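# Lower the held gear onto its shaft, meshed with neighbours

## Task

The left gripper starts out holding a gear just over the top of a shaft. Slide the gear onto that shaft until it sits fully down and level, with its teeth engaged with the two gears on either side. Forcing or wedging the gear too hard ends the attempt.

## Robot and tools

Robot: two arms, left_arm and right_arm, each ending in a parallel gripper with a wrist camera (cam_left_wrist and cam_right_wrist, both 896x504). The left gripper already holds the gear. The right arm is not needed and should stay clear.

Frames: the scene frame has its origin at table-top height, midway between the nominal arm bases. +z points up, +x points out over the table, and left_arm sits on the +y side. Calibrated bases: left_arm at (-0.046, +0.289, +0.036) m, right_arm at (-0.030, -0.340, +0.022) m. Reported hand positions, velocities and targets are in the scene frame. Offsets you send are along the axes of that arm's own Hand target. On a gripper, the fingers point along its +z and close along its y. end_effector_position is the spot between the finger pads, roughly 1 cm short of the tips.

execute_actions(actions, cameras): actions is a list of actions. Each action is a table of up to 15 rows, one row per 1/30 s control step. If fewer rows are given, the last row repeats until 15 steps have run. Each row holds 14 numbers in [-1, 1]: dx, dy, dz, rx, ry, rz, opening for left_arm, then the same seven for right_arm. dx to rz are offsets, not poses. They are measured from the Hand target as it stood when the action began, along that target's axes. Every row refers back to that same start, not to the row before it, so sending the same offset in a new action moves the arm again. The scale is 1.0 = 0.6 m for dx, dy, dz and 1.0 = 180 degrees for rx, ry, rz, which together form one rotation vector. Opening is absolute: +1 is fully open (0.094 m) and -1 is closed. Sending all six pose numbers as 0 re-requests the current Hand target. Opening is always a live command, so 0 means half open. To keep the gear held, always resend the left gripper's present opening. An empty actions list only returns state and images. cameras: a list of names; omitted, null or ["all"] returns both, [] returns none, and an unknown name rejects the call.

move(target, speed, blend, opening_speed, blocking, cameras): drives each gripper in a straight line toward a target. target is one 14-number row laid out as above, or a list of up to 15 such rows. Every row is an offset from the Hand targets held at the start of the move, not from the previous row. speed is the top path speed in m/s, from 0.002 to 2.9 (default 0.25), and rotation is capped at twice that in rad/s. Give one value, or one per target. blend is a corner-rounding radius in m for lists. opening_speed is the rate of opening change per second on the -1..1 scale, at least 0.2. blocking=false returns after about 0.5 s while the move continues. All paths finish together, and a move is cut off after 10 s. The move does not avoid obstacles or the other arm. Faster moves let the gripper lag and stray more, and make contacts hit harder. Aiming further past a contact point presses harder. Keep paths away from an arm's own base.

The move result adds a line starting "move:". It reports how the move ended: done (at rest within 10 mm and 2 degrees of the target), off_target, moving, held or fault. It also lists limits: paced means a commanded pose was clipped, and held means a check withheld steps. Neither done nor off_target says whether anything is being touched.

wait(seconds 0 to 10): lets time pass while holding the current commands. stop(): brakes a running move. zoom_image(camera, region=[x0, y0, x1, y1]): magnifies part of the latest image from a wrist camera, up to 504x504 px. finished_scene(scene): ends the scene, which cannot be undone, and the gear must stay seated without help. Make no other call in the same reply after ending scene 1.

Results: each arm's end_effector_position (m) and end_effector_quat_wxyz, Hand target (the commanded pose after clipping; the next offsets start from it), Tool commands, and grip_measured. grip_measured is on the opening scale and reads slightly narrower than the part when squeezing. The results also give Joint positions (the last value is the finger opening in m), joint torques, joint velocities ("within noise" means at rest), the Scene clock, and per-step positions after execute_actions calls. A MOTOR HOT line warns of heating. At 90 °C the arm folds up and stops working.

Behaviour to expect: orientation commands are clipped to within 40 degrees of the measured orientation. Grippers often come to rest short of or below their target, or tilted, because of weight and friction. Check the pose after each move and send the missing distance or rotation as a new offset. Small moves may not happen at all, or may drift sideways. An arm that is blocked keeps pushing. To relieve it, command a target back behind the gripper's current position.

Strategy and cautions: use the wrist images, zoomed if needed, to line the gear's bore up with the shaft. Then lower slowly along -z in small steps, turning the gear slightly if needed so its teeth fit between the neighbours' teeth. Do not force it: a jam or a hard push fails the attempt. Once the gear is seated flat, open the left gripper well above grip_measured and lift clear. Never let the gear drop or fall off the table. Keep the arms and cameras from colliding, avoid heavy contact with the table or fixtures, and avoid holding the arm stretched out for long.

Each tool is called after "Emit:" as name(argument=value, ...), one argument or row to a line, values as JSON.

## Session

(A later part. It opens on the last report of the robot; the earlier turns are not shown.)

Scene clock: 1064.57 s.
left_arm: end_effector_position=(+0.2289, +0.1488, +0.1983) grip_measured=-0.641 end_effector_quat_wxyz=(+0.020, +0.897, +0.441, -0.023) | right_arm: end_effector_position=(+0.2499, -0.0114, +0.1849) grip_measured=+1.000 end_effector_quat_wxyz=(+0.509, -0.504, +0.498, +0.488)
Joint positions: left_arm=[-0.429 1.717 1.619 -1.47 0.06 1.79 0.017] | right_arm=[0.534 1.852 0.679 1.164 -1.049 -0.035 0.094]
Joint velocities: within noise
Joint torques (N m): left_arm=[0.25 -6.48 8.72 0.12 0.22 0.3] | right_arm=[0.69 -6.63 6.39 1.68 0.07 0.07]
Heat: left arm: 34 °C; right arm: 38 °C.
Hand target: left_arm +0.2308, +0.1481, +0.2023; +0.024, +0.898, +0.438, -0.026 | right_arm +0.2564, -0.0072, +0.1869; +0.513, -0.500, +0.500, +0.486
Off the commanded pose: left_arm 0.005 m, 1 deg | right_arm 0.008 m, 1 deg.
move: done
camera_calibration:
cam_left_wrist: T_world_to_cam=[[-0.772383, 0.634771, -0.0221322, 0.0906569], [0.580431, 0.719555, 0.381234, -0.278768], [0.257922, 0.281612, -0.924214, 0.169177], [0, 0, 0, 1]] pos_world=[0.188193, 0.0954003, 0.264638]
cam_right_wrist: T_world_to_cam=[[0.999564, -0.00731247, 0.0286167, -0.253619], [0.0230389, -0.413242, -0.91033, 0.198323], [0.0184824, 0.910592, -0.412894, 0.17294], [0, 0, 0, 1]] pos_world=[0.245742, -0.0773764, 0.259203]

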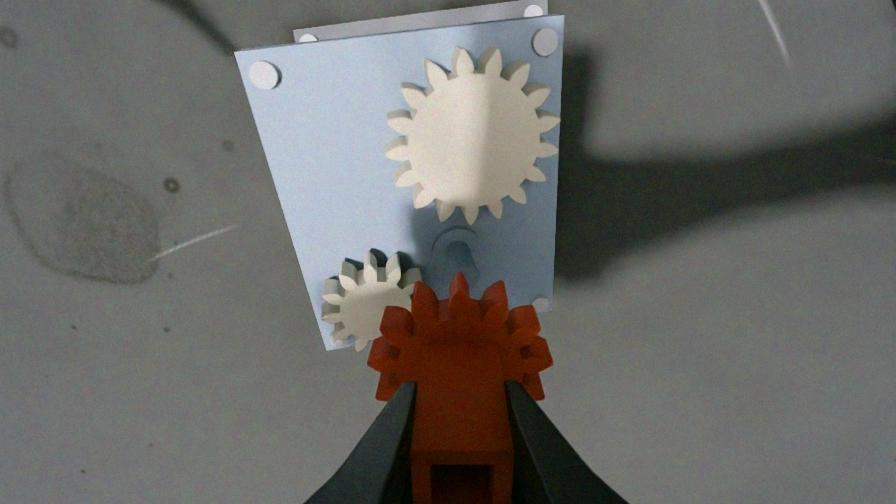

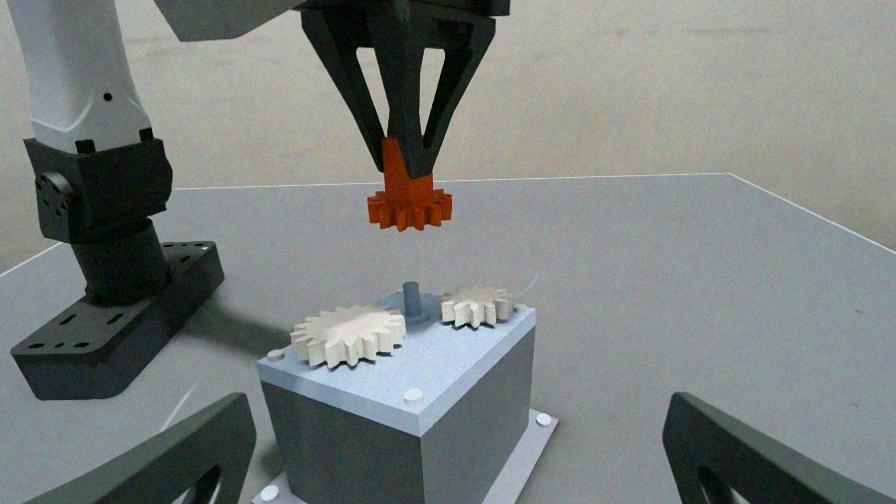

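Emit:
move(
  target=[0.005,-0.008,0.033,-0.043,-0.0287,0,-1,0,0,0,0,0,0,1],
  speed=0.1,
)

Emit:
zoom_image(
  camera="cam_right_wrist",
  region=[340, 150, 540, 340],
)

Emit:
zoom_image(
  camera="cam_left_wrist",
  region=[280, 200, 580, 430],
)

Scene clock: 1196.57 s.
left_arm: end_effector_position=(+0.2270, +0.1537, +0.1763) grip_measured=-0.641 end_effector_quat_wxyz=(+0.086, +0.892, +0.442, -0.043) | right_arm: end_effector_position=(+0.2499, -0.0114, +0.1849) grip_measured=+1.000 end_effector_quat_wxyz=(+0.509, -0.504, +0.498, +0.488)
Joint positions: left_arm=[-0.348 1.627 1.419 -1.296 0.181 1.856 0.017] | right_arm=[0.534 1.852 0.679 1.164 -1.049 -0.035 0.094]
Joint velocities: within noise
Joint torques (N m): left_arm=[0.24 -8.65 5.96 0.62 0.34 0.28] | right_arm=[0.61 -6.78 6.46 1.71 0.07 0.06]
Heat: left arm: 40 °C; right arm: 38 °C.
Hand target: left_arm +0.2284, +0.1521, +0.1823; +0.104, +0.892, +0.437, -0.037 | right_arm +0.2564, -0.0072, +0.1869; +0.513, -0.500, +0.500, +0.486
Off the commanded pose: left_arm 0.006 m, 2 deg | right_arm 0.008 m, 1 deg.
move: done
camera_calibration:
cam_left_wrist: T_world_to_cam=[[-0.777272, 0.616717, -0.124533, 0.107459], [0.565597, 0.771614, 0.291053, -0.261563], [0.275589, 0.155792, -0.948567, 0.167497], [0, 0, 0, 1]] pos_world=[0.185304, 0.10946, 0.248393]
cam_right_wrist: T_world_to_cam=[[0.999564, -0.00731247, 0.0286167, -0.253619], [0.0230389, -0.413242, -0.91033, 0.198323], [0.0184824, 0.910592, -0.412894, 0.17294], [0, 0, 0, 1]] pos_world=[0.245742, -0.0773764, 0.259203]

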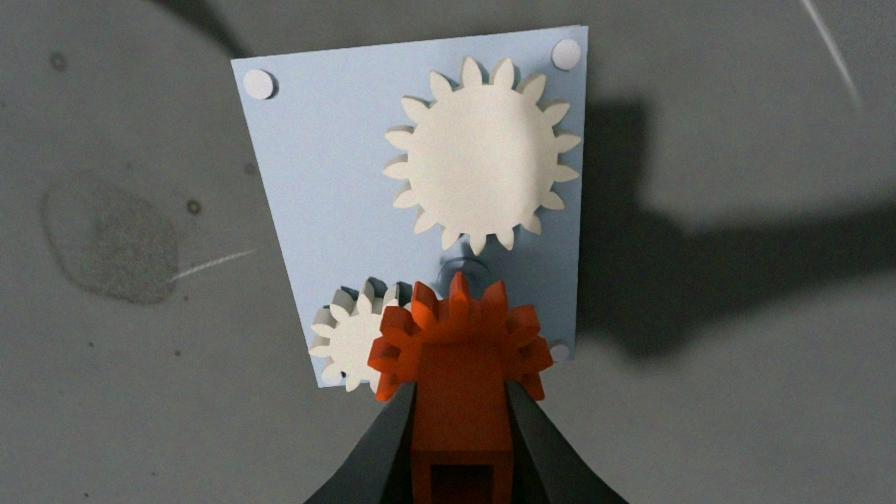

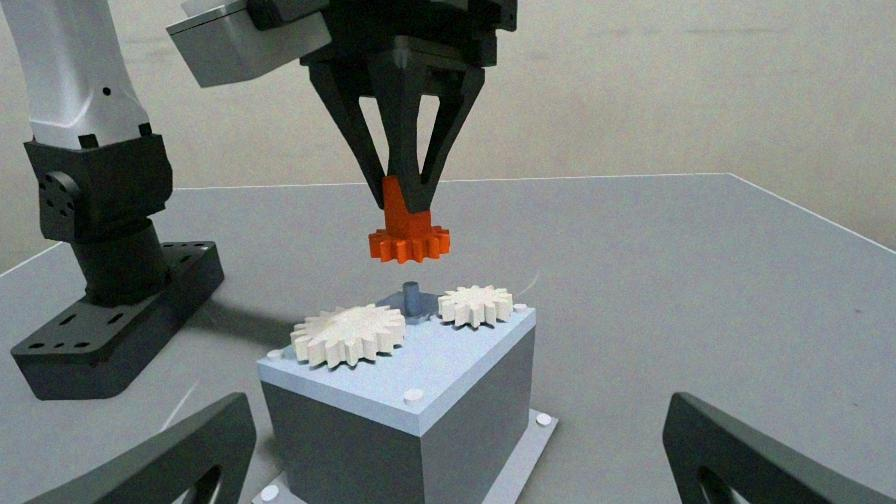

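Scaled by 2.520 from the camera's 896x504 image, which has a finer 1280x720 frame.

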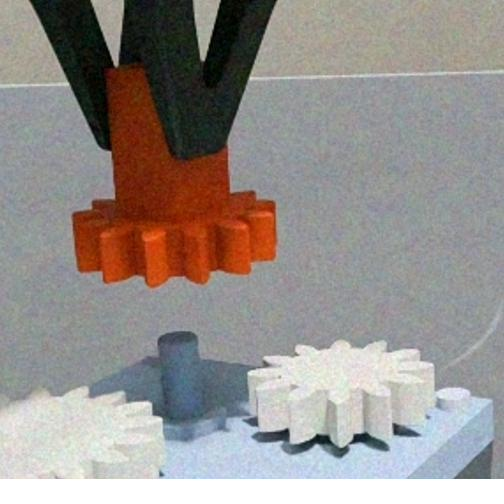

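Scaled by 1.680 from the camera's 896x504 image, which has a finer 1280x720 frame.

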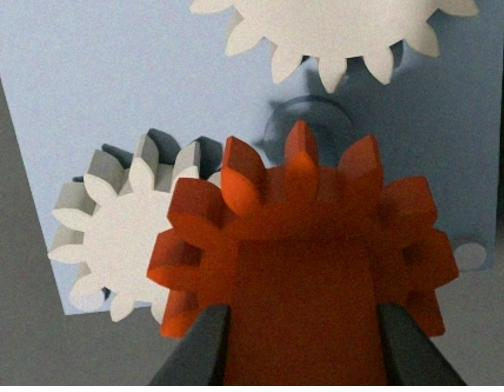

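Emit:
move(
  target=[0.0072,-0.0083,0.0133,-0.0127,0.003,0,-1,0,0,0,0,0,0,1],
  speed=0.06,
)

Emit:
zoom_image(
  camera="cam_right_wrist",
  region=[340, 170, 540, 340],
)

Emit:
zoom_image(
  camera="cam_left_wrist",
  region=[280, 200, 580, 430],
)

Scene clock: 1237.03 s.
left_arm: end_effector_position=(+0.2257, +0.1582, +0.1674) grip_measured=-0.641 end_effector_quat_wxyz=(+0.102, +0.890, +0.444, -0.031) | right_arm: end_effector_position=(+0.2499, -0.0114, +0.1849) grip_measured=+1.000 end_effector_quat_wxyz=(+0.509, -0.504, +0.498, +0.488)
Joint positions: left_arm=[-0.333 1.577 1.329 -1.216 0.186 1.864 0.017] | right_arm=[0.534 1.852 0.679 1.164 -1.049 -0.035 0.094]
Joint velocities: within noise
Joint torques (N m): left_arm=[0.32 -8.17 6.09 0.7 0.37 0.27] | right_arm=[0.58 -6.79 6.45 1.68 0.09 0.09]
Heat: left arm: 37 °C; right arm: 39 °C.
Hand target: left_arm +0.2273, +0.1567, +0.1730; +0.120, +0.890, +0.438, -0.024 | right_arm +0.2564, -0.0072, +0.1869; +0.513, -0.500, +0.500, +0.486
Off the commanded pose: left_arm 0.006 m, 2 deg | right_arm 0.008 m, 1 deg.
move: done
camera_calibration:
cam_left_wrist: T_world_to_cam=[[-0.776451, 0.608449, -0.164052, 0.110371], [0.54912, 0.780973, 0.297572, -0.260521], [0.309177, 0.140966, -0.940499, 0.15214], [0, 0, 0, 1]] pos_world=[0.181717, 0.114858, 0.238718]
cam_right_wrist: T_world_to_cam=[[0.999564, -0.00731247, 0.0286167, -0.253619], [0.0230389, -0.413242, -0.91033, 0.198323], [0.0184824, 0.910592, -0.412894, 0.17294], [0, 0, 0, 1]] pos_world=[0.245742, -0.0773764, 0.259203]

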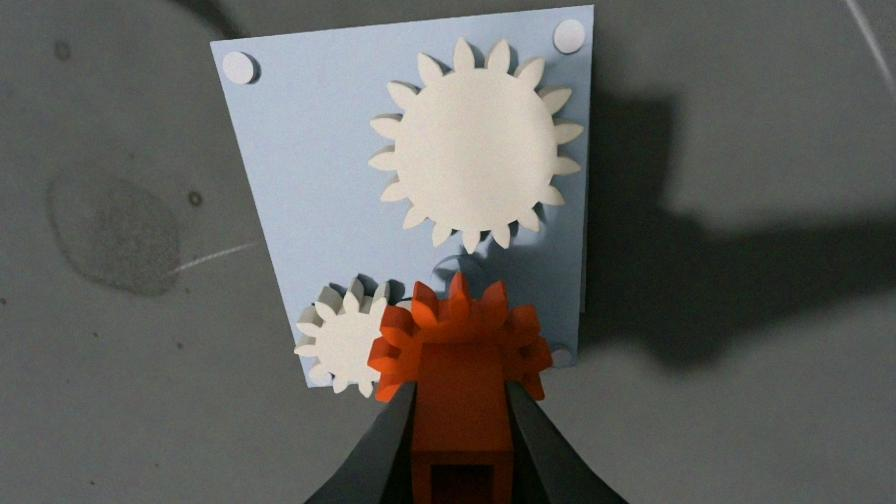

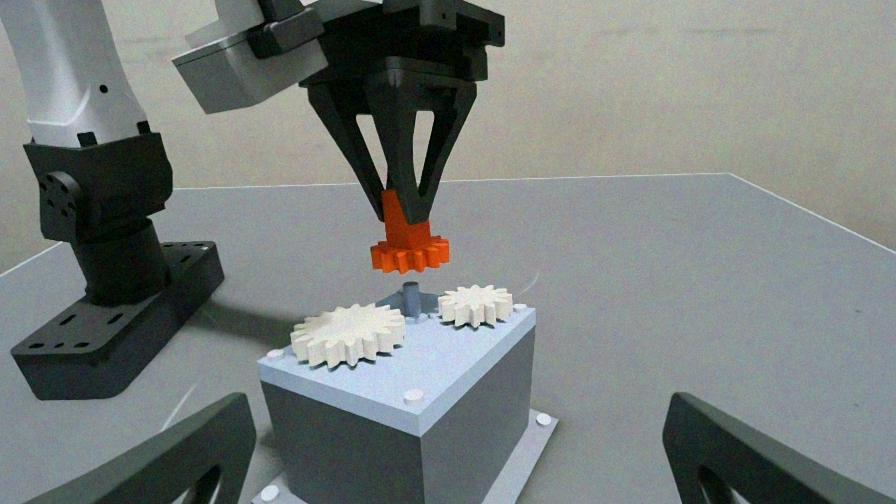

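Scaled by 2.520 from the camera's 896x504 image, which has a finer 1280x720 frame.

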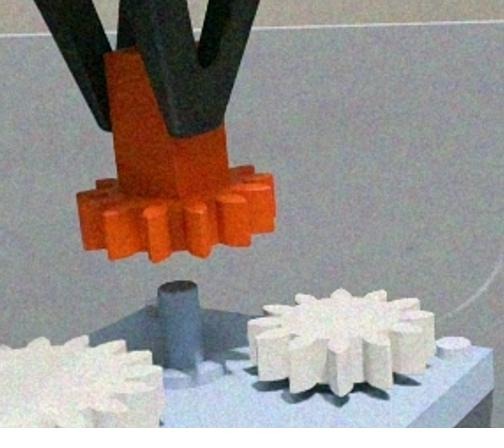

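Scaled by 1.680 from the camera's 896x504 image, which has a finer 1280x720 frame.

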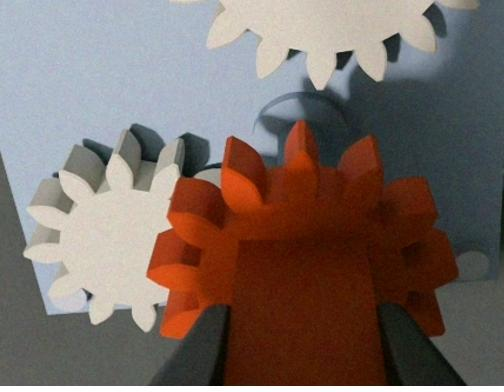

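Emit:
move(
  target=[0,0,0.0133,-0.005,0,-0.025,-1,0,0,0,0,0,0,1],
  speed=0.06,
)

Emit:
zoom_image(
  camera="cam_right_wrist",
  region=[340, 180, 540, 340],
)

Emit:
zoom_image(
  camera="cam_left_wrist",
  region=[280, 200, 580, 430],
)

Scene clock: 1315.53 s.
left_arm: end_effector_position=(+0.2263, +0.1572, +0.1596) grip_measured=-0.641 end_effector_quat_wxyz=(+0.108, +0.875, +0.471, -0.030) | right_arm: end_effector_position=(+0.2499, -0.0114, +0.1849) grip_measured=+1.000 end_effector_quat_wxyz=(+0.509, -0.504, +0.498, +0.488)
Joint positions: left_arm=[-0.333 1.568 1.286 -1.167 0.19 1.8 0.017] | right_arm=[0.534 1.852 0.679 1.164 -1.049 -0.035 0.094]
Joint velocities: within noise
Joint torques (N m): left_arm=[-0.02 -8.02 6.26 0.74 0.38 0.11] | right_arm=[0.66 -6.79 6.49 1.71 0.06 0.05]
Heat: left arm: 36 °C; right arm: 39 °C.
Hand target: left_arm +0.2279, +0.1548, +0.1654; +0.126, +0.872, +0.473, -0.025 | right_arm +0.2564, -0.0072, +0.1869; +0.513, -0.500, +0.500, +0.486
Off the commanded pose: left_arm 0.006 m, 2 deg | right_arm 0.008 m, 1 deg.
move: done
camera_calibration:
cam_left_wrist: T_world_to_cam=[[-0.812927, 0.556791, -0.170683, 0.127611], [0.499302, 0.817223, 0.287826, -0.250678], [0.299746, 0.148759, -0.94235, 0.146006], [0, 0, 0, 1]] pos_world=[0.185137, 0.112088, 0.231521]
cam_right_wrist: T_world_to_cam=[[0.999564, -0.00731247, 0.0286167, -0.253619], [0.0230389, -0.413242, -0.91033, 0.198323], [0.0184824, 0.910592, -0.412894, 0.17294], [0, 0, 0, 1]] pos_world=[0.245742, -0.0773764, 0.259203]

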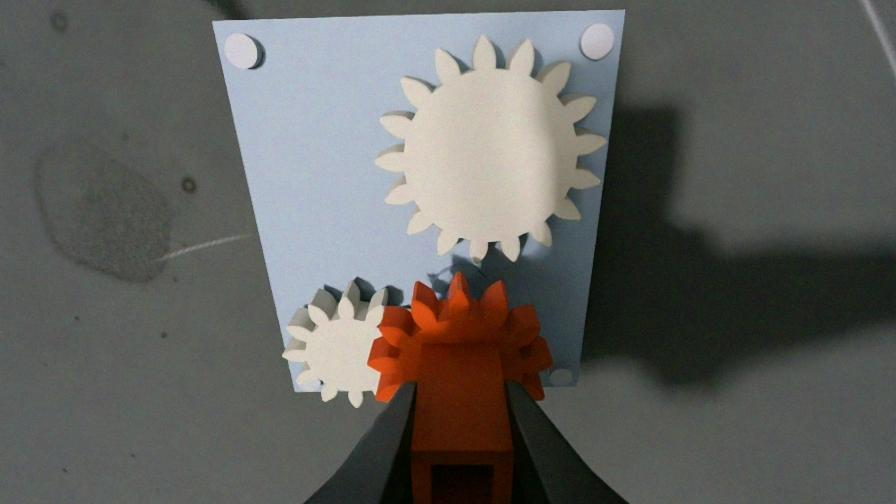

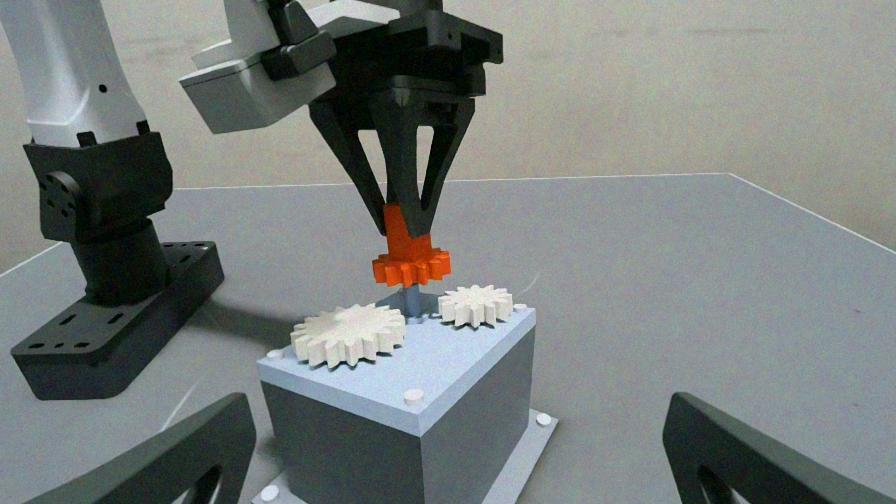

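Scaled by 2.520 from the camera's 896x504 image, which has a finer 1280x720 frame.

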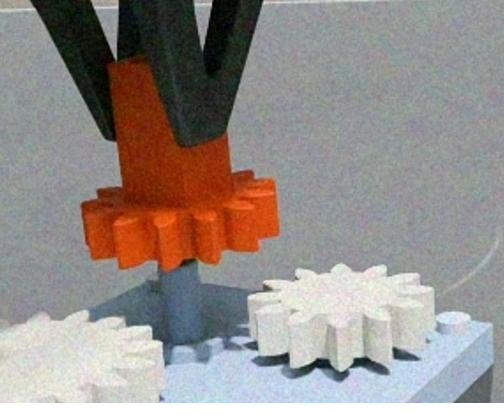

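Scaled by 1.680 from the camera's 896x504 image, which has a finer 1280x720 frame.

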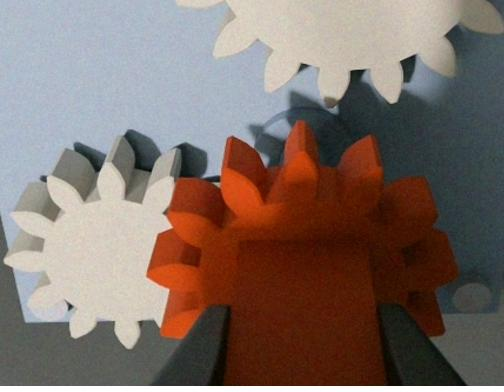

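Emit:
move(
  target=[0,-0.003,0.008,0,0,0,-1,0,0,0,0,0,0,1],
  speed=0.04,
)

Emit:
zoom_image(
  camera="cam_right_wrist",
  region=[340, 190, 500, 340],
)

Emit:
zoom_image(
  camera="cam_left_wrist",
  region=[280, 200, 580, 430],
)

Scene clock: 1325.27 s.
left_arm: end_effector_position=(+0.2253, +0.1575, +0.1546) grip_measured=-0.641 end_effector_quat_wxyz=(+0.109, +0.874, +0.472, -0.030) | right_arm: end_effector_position=(+0.2499, -0.0114, +0.1849) grip_measured=+1.000 end_effector_quat_wxyz=(+0.509, -0.504, +0.498, +0.488)
Joint positions: left_arm=[-0.333 1.564 1.263 -1.147 0.19 1.797 0.017] | right_arm=[0.534 1.852 0.679 1.164 -1.049 -0.035 0.094]
Joint velocities: within noise
Joint torques (N m): left_arm=[-0.23 -8.08 6.11 0.74 0.36 0.07] | right_arm=[0.54 -6.75 6.43 1.71 0.07 0.09]
Heat: left arm: 36 °C; right arm: 39 °C.
Hand target: left_arm +0.2267, +0.1545, +0.1604; +0.126, +0.872, +0.473, -0.025 | right_arm +0.2564, -0.0072, +0.1869; +0.513, -0.500, +0.500, +0.486
Off the commanded pose: left_arm 0.007 m, 2 deg | right_arm 0.008 m, 1 deg.
move: done
camera_calibration:
cam_left_wrist: T_world_to_cam=[[-0.814422, 0.554606, -0.170671, 0.126432], [0.497331, 0.818672, 0.287121, -0.248594], [0.298963, 0.148958, -0.942567, 0.141705], [0, 0, 0, 1]] pos_world=[0.184238, 0.112289, 0.226521]
cam_right_wrist: T_world_to_cam=[[0.999564, -0.00731247, 0.0286167, -0.253619], [0.0230389, -0.413242, -0.91033, 0.198323], [0.0184824, 0.910592, -0.412894, 0.17294], [0, 0, 0, 1]] pos_world=[0.245742, -0.0773764, 0.259203]

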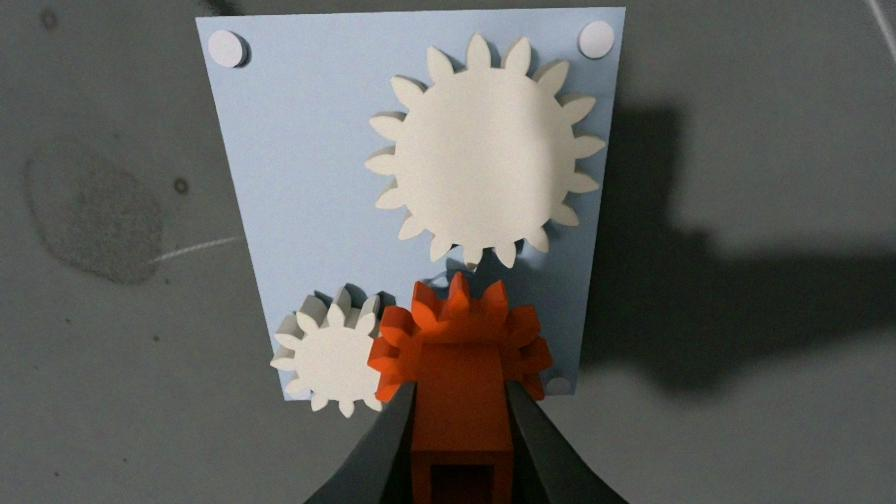

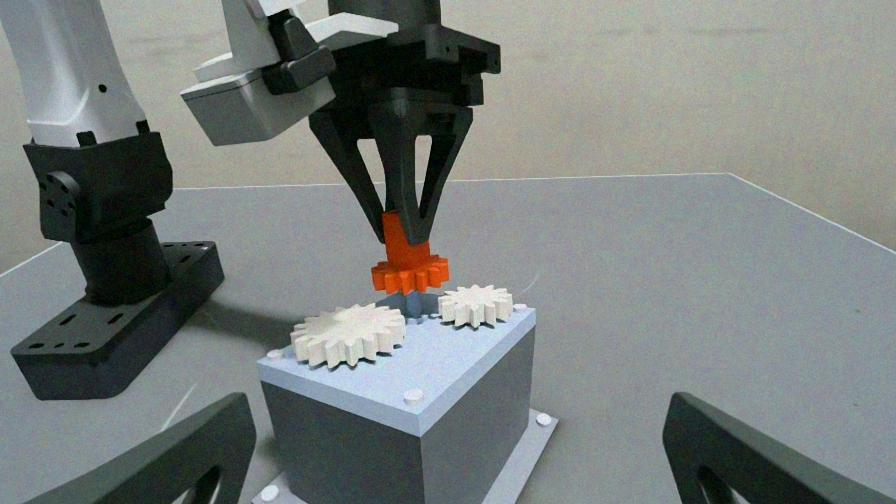

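Scaled by 3.150 from the camera's 896x504 image, which has a finer 1280x720 frame.

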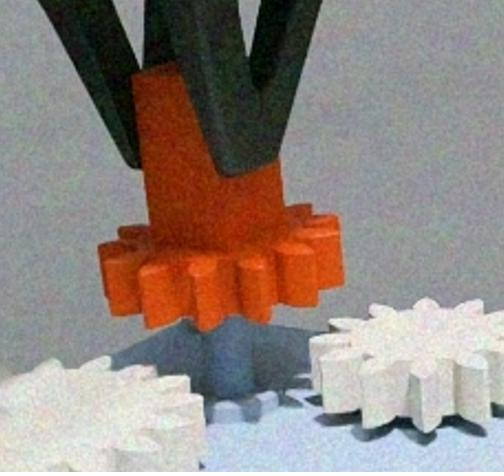

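Scaled by 1.680 from the camera's 896x504 image, which has a finer 1280x720 frame.

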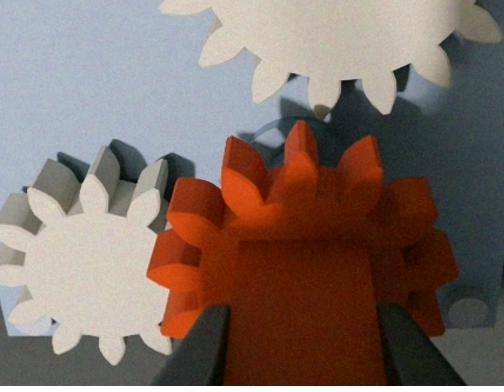

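Emit:
zoom_image(
  camera="cam_left_wrist",
  region=[410, 230, 520, 310],
)

Emit:
zoom_image(
  camera="cam_right_wrist",
  region=[360, 230, 460, 330],
)

Scaled by 4.582 from the camera's 896x504 image, which has a finer 1280x720 frame.

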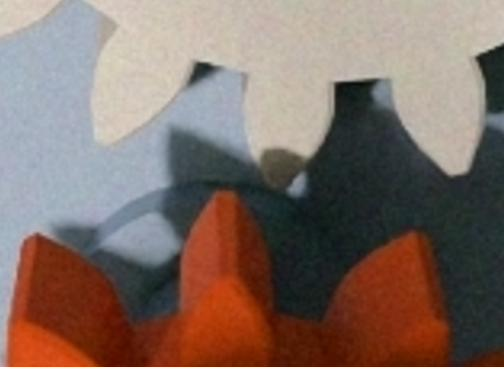

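Scaled by 5.040 from the camera's 896x504 image, which has a finer 1280x720 frame.

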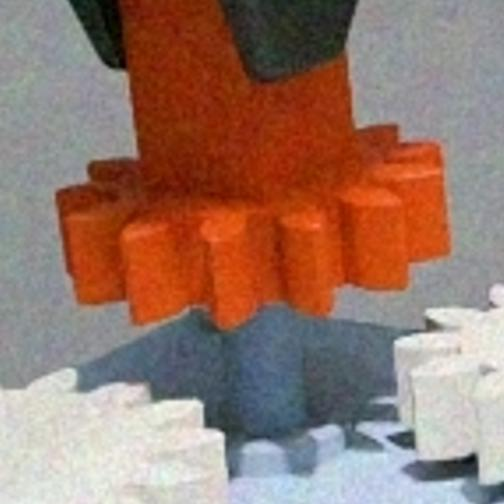

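Emit:
move(
  target=[
    [0.0,0.0,-0.002,0,0,0.0205,-1,0,0,0,0,0,0,1],
    [0.0005,0.0,0.006,0,0,0.0205,-1,0,0,0,0,0,0,1],
  ],
  speed=0.04,
)

Emit:
zoom_image(
  camera="cam_right_wrist",
  region=[340, 190, 500, 340],
)

Emit:
zoom_image(
  camera="cam_left_wrist",
  region=[410, 230, 520, 310],
)

Scene clock: 1394.57 s.
left_arm: end_effector_position=(+0.2259, +0.1572, +0.1542) grip_measured=-0.641 end_effector_quat_wxyz=(+0.112, +0.884, +0.453, -0.026) | right_arm: end_effector_position=(+0.2499, -0.0114, +0.1849) grip_measured=+1.000 end_effector_quat_wxyz=(+0.509, -0.504, +0.498, +0.488)
Joint positions: left_arm=[-0.333 1.56 1.256 -1.137 0.191 1.84 0.017] | right_arm=[0.534 1.852 0.679 1.164 -1.049 -0.035 0.094]
Joint velocities: within noise
Joint torques (N m): left_arm=[-0.44 -7.51 5.78 0.83 0.36 0.29] | right_arm=[0.64 -6.69 6.41 1.71 0.09 0.08]
Heat: left arm: 36 °C; right arm: 39 °C.
Hand target: left_arm +0.2272, +0.1539, +0.1569; +0.127, +0.886, +0.445, -0.021 | right_arm +0.2564, -0.0072, +0.1869; +0.514, -0.500, +0.500, +0.486
Off the commanded pose: left_arm 0.004 m, 2 deg | right_arm 0.008 m, 1 deg.
move: done
camera_calibration:
cam_left_wrist: T_world_to_cam=[[-0.787722, 0.587929, -0.183939, 0.117829], [0.526344, 0.797481, 0.294933, -0.25305], [0.320088, 0.135511, -0.937646, 0.13771], [0, 0, 0, 1]] pos_world=[0.181929, 0.113866, 0.22543]
cam_right_wrist: T_world_to_cam=[[0.999564, -0.00731247, 0.0286167, -0.253619], [0.0230389, -0.413242, -0.91033, 0.198323], [0.0184824, 0.910592, -0.412894, 0.17294], [0, 0, 0, 1]] pos_world=[0.245742, -0.0773764, 0.259203]

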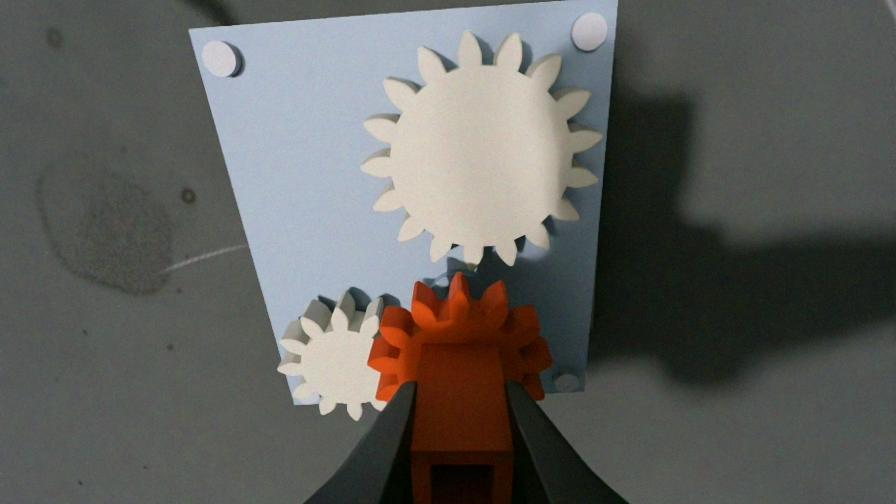

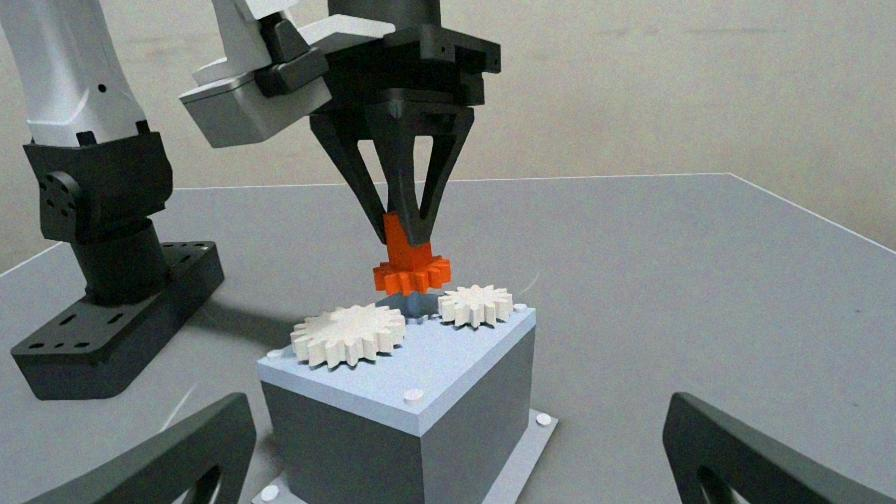

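Scaled by 3.150 from the camera's 896x504 image, which has a finer 1280x720 frame.

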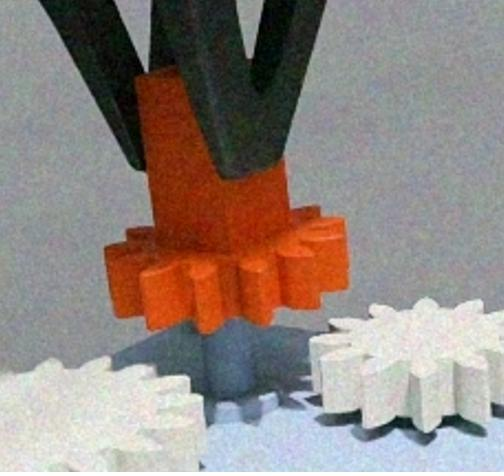

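Scaled by 4.582 from the camera's 896x504 image, which has a finer 1280x720 frame.

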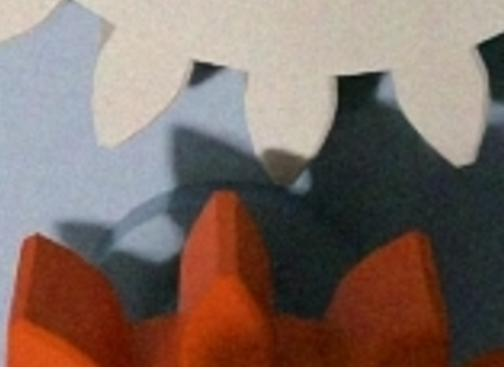

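Emit:
move(
  target=[0,0,0.006,0,0,0,-1,0,0,0,0,0,0,1],
  speed=0.03,
)

Emit:
zoom_image(
  camera="cam_right_wrist",
  region=[340, 190, 500, 340],
)

Emit:
zoom_image(
  camera="cam_left_wrist",
  region=[410, 230, 520, 310],
)

Scene clock: 1404.10 s.
left_arm: end_effector_position=(+0.2257, +0.1573, +0.1539) grip_measured=-0.641 end_effector_quat_wxyz=(+0.114, +0.884, +0.452, -0.024) | right_arm: end_effector_position=(+0.2499, -0.0114, +0.1849) grip_measured=+1.000 end_effector_quat_wxyz=(+0.509, -0.504, +0.498, +0.488)
Joint positions: left_arm=[-0.333 1.555 1.25 -1.131 0.191 1.84 0.017] | right_arm=[0.534 1.852 0.679 1.164 -1.049 -0.035 0.094]
Joint velocities: within noise
Joint torques (N m): left_arm=[-0.53 -6.78 5.38 0.93 0.36 0.25] | right_arm=[0.66 -6.61 6.45 1.69 0.04 0.08]
Heat: left arm: 36 °C; right arm: 39 °C.
Hand target: left_arm +0.2274, +0.1530, +0.1533; +0.127, +0.886, +0.445, -0.021 | right_arm +0.2564, -0.0072, +0.1869; +0.514, -0.500, +0.500, +0.486
Off the commanded pose: left_arm 0.005 m, 2 deg | right_arm 0.008 m, 1 deg.
move: done
camera_calibration:
cam_left_wrist: T_world_to_cam=[[-0.786693, 0.587955, -0.188209, 0.118017], [0.525369, 0.797716, 0.296035, -0.252927], [0.324193, 0.13401, -0.936451, 0.136628], [0, 0, 0, 1]] pos_world=[0.18143, 0.114066, 0.225033]
cam_right_wrist: T_world_to_cam=[[0.999564, -0.00731247, 0.0286167, -0.253619], [0.0230389, -0.413242, -0.91033, 0.198323], [0.0184824, 0.910592, -0.412894, 0.17294], [0, 0, 0, 1]] pos_world=[0.245742, -0.0773764, 0.259203]

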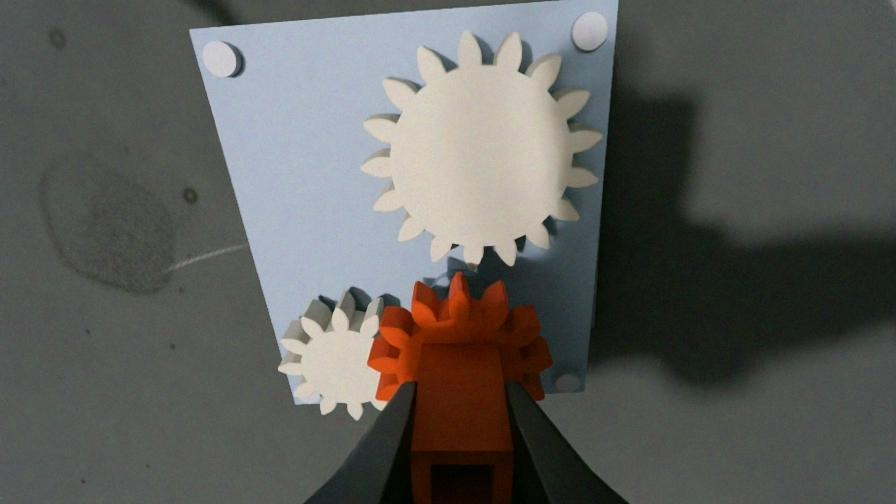

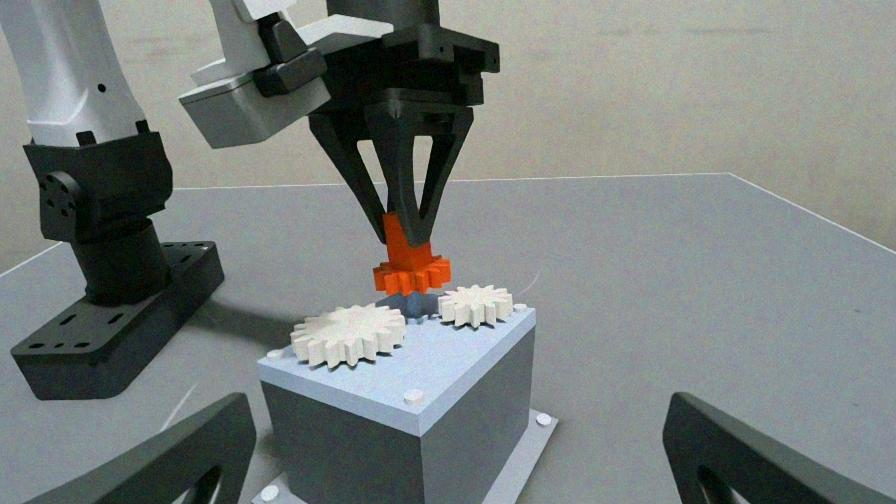

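Scaled by 3.150 from the camera's 896x504 image, which has a finer 1280x720 frame.

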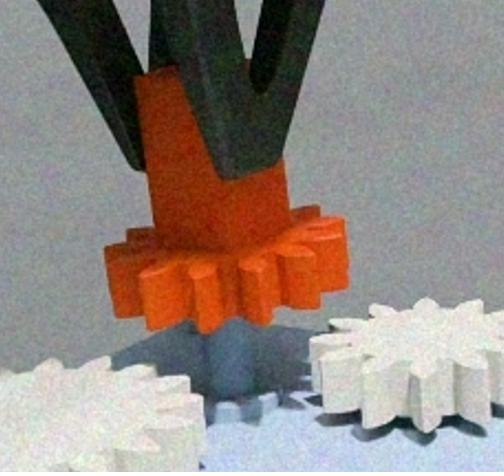

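Scaled by 4.582 from the camera's 896x504 image, which has a finer 1280x720 frame.

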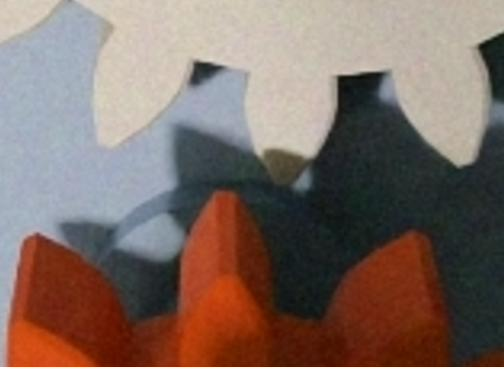

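Emit:
move(
  target=[
    [0.004,0,0.001,0,0,0,-1,0,0,0,0,0,0,1],
    [0.003,0.003,0.001,0,0,0,-1,0,0,0,0,0,0,1],
    [0,0.004,0.001,0,0,0,-1,0,0,0,0,0,0,1],
    [-0.003,0.003,0.001,0,0,0,-1,0,0,0,0,0,0,1],
    [-0.004,0,0.001,0,0,0,-1,0,0,0,0,0,0,1],
    [-0.003,-0.003,0.001,0,0,0,-1,0,0,0,0,0,0,1],
    [0,-0.004,0.001,0,0,0,-1,0,0,0,0,0,0,1],
    [0.003,-0.003,0.001,0,0,0,-1,0,0,0,0,0,0,1],
    [0,0,0.001,0,0,0,-1,0,0,0,0,0,0,1],
  ],
  speed=0.01,
  cameras=[],
)

Scene clock: 1432.03 s.
left_arm: end_effector_position=(+0.2255, +0.1574, +0.1538) grip_measured=-0.641 end_effector_quat_wxyz=(+0.117, +0.885, +0.450, -0.021) | right_arm: end_effector_position=(+0.2499, -0.0114, +0.1849) grip_measured=+1.000 end_effector_quat_wxyz=(+0.509, -0.504, +0.498, +0.488)
Joint positions: left_arm=[-0.333 1.547 1.24 -1.121 0.191 1.843 0.017] | right_arm=[0.534 1.852 0.679 1.164 -1.049 -0.035 0.094]
Joint velocities: within noise
Joint torques (N m): left_arm=[-0.57 -5.87 6.17 0.87 0.34 0.19] | right_arm=[0.68 -6.8 6.5 1.7 0.1 0.05]
Heat: left arm: 35 °C; right arm: 39 °C.
Hand target: left_arm +0.2274, +0.1529, +0.1527; +0.127, +0.886, +0.445, -0.021 | right_arm +0.2564, -0.0072, +0.1869; +0.514, -0.500, +0.500, +0.486
Off the commanded pose: left_arm 0.005 m, 1 deg | right_arm 0.008 m, 1 deg.
move: done
No camera images: "cameras" was empty.

Emit:
move(
  target=[
    [0.008,0,0.002,0,0,0,-1,0,0,0,0,0,0,1],
    [0.005,0.005,0.002,0,0,0,-1,0,0,0,0,0,0,1],
    [0,0.008,0.002,0,0,0,-1,0,0,0,0,0,0,1],
    [-0.005,0.005,0.002,0,0,0,-1,0,0,0,0,0,0,1],
    [-0.008,0,0.002,0,0,0,-1,0,0,0,0,0,0,1],
    [-0.005,-0.005,0.002,0,0,0,-1,0,0,0,0,0,0,1],
    [0,-0.008,0.002,0,0,0,-1,0,0,0,0,0,0,1],
    [0.005,-0.005,0.002,0,0,0,-1,0,0,0,0,0,0,1],
    [0.003,0,0.002,0,0,0,-1,0,0,0,0,0,0,1],
  ],
  speed=0.01,
)

Emit:
zoom_image(
  camera="cam_right_wrist",
  region=[340, 190, 500, 340],
)

Emit:
zoom_image(
  camera="cam_left_wrist",
  region=[410, 230, 520, 310],
)

Scene clock: 1453.80 s.
left_arm: end_effector_position=(+0.2253, +0.1577, +0.1540) grip_measured=-0.641 end_effector_quat_wxyz=(+0.121, +0.885, +0.449, -0.018) | right_arm: end_effector_position=(+0.2499, -0.0114, +0.1849) grip_measured=+1.000 end_effector_quat_wxyz=(+0.509, -0.504, +0.498, +0.488)
Joint positions: left_arm=[-0.331 1.536 1.229 -1.111 0.193 1.847 0.017] | right_arm=[0.534 1.852 0.679 1.164 -1.049 -0.035 0.094]
Joint velocities: within noise
Joint torques (N m): left_arm=[-0.31 -4.56 6.9 0.82 0.35 0.22] | right_arm=[0.64 -6.68 6.53 1.69 0.09 0.08]
Heat: left arm: 35 °C; right arm: 39 °C.
Hand target: left_arm +0.2286, +0.1541, +0.1513; +0.127, +0.886, +0.445, -0.021 | right_arm +0.2564, -0.0072, +0.1869; +0.514, -0.500, +0.500, +0.486
Off the commanded pose: left_arm 0.006 m, 1 deg | right_arm 0.008 m, 1 deg.
move: done
camera_calibration:
cam_left_wrist: T_world_to_cam=[[-0.780157, 0.590358, -0.206961, 0.118513], [0.524022, 0.797402, 0.299251, -0.253112], [0.341697, 0.125011, -0.931459, 0.133633], [0, 0, 0, 1]] pos_world=[0.179433, 0.115161, 0.224745]
cam_right_wrist: T_world_to_cam=[[0.999564, -0.00731247, 0.0286167, -0.253619], [0.0230389, -0.413242, -0.91033, 0.198323], [0.0184824, 0.910592, -0.412894, 0.17294], [0, 0, 0, 1]] pos_world=[0.245742, -0.0773764, 0.259203]

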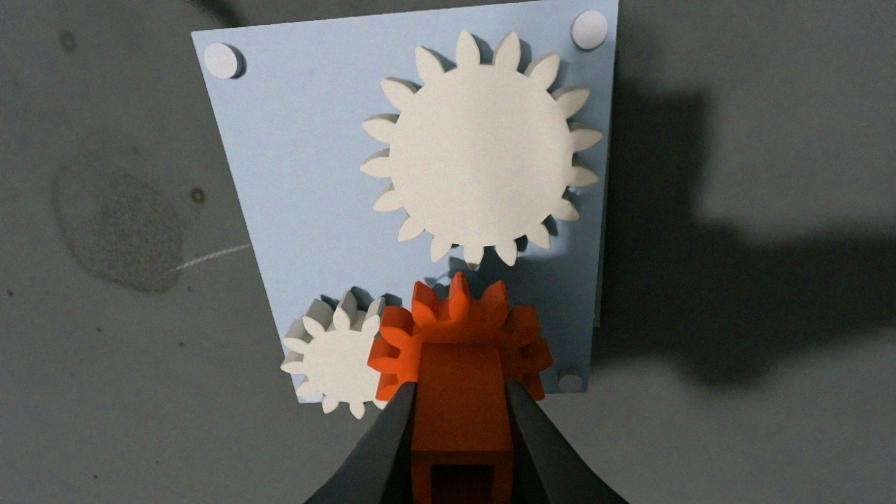

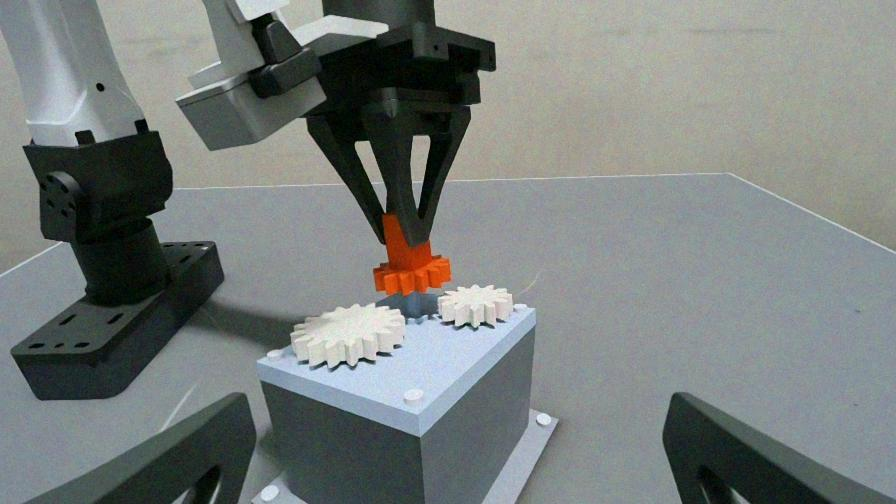

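Scaled by 3.150 from the camera's 896x504 image, which has a finer 1280x720 frame.

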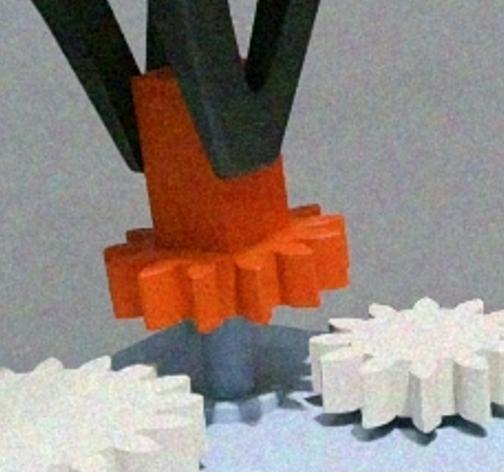

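Scaled by 4.582 from the camera's 896x504 image, which has a finer 1280x720 frame.

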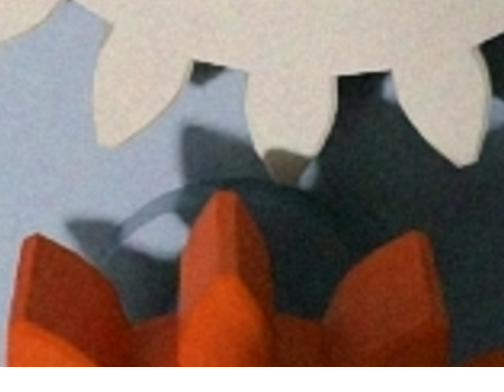

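Emit:
move(
  target=[
    [0,0,-0.013,0,0,0,-1,0,0,0,0,0,0,1],
    [0.0053,0,-0.013,0.003,-0.029,0,-1,0,0,0,0,0,0,1],
  ],
  speed=0.04,
)

Emit:
zoom_image(
  camera="cam_right_wrist",
  region=[340, 180, 500, 330],
)

Emit:
zoom_image(
  camera="cam_left_wrist",
  region=[410, 230, 520, 310],
)

Scene clock: 1475.57 s.
left_arm: end_effector_position=(+0.2271, +0.1598, +0.1535) grip_measured=-0.641 end_effector_quat_wxyz=(+0.137, +0.884, +0.442, -0.060) | right_arm: end_effector_position=(+0.2499, -0.0114, +0.1849) grip_measured=+1.000 end_effector_quat_wxyz=(+0.509, -0.504, +0.498, +0.488)
Joint positions: left_arm=[-0.271 1.582 1.263 -1.152 0.283 1.919 0.017] | right_arm=[0.534 1.852 0.679 1.164 -1.049 -0.035 0.094]
Joint velocities: within noise
Joint torques (N m): left_arm=[0.27 -5.46 9.14 0.32 0.39 0.28] | right_arm=[0.58 -6.67 6.49 1.7 0.08 0.08]
Heat: left arm: 36 °C; right arm: 39 °C.
Hand target: left_arm +0.2300, +0.1585, +0.1585; +0.143, +0.885, +0.439, -0.063 | right_arm +0.2564, -0.0072, +0.1869; +0.514, -0.500, +0.500, +0.486
Off the commanded pose: left_arm 0.006 m, 1 deg | right_arm 0.008 m, 1 deg.
move: done
camera_calibration:
cam_left_wrist: T_world_to_cam=[[-0.779649, 0.593357, -0.20019, 0.116918], [0.555883, 0.802963, 0.215047, -0.250787], [0.288344, 0.0563788, -0.955866, 0.15902], [0, 0, 0, 1]] pos_world=[0.18471, 0.123033, 0.229338]
cam_right_wrist: T_world_to_cam=[[0.999564, -0.00731247, 0.0286167, -0.253619], [0.0230389, -0.413242, -0.91033, 0.198323], [0.0184824, 0.910592, -0.412894, 0.17294], [0, 0, 0, 1]] pos_world=[0.245742, -0.0773764, 0.259203]

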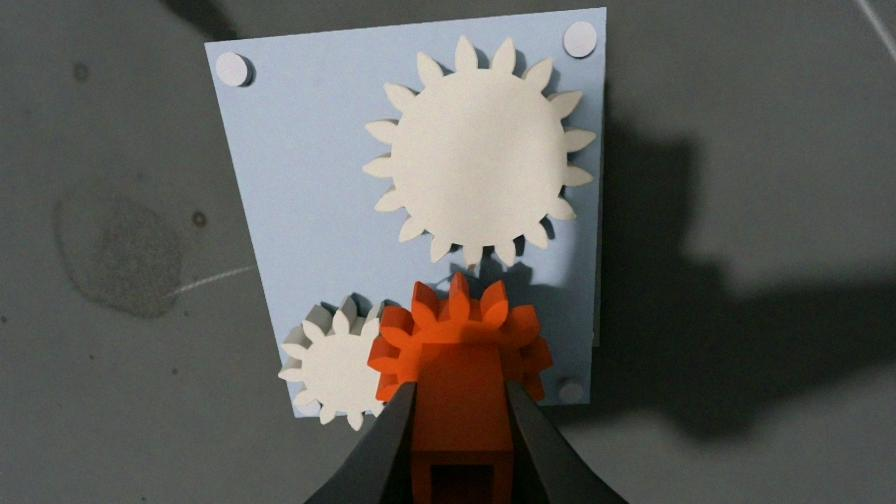

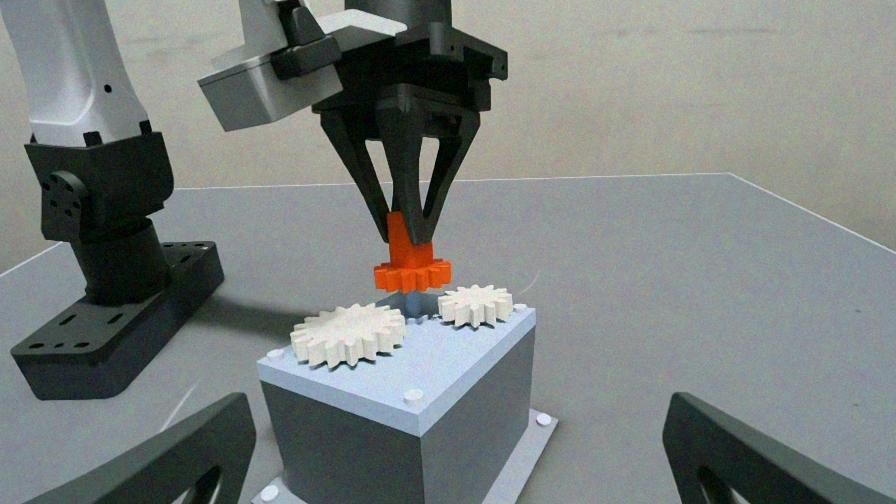

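Scaled by 3.150 from the camera's 896x504 image, which has a finer 1280x720 frame.

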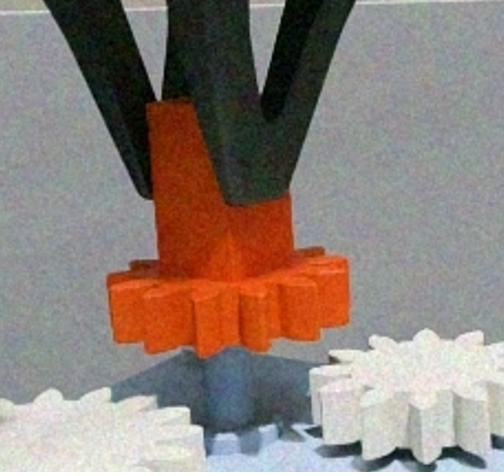

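Scaled by 4.582 from the camera's 896x504 image, which has a finer 1280x720 frame.

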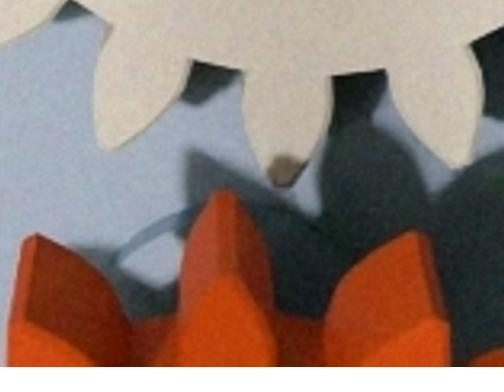

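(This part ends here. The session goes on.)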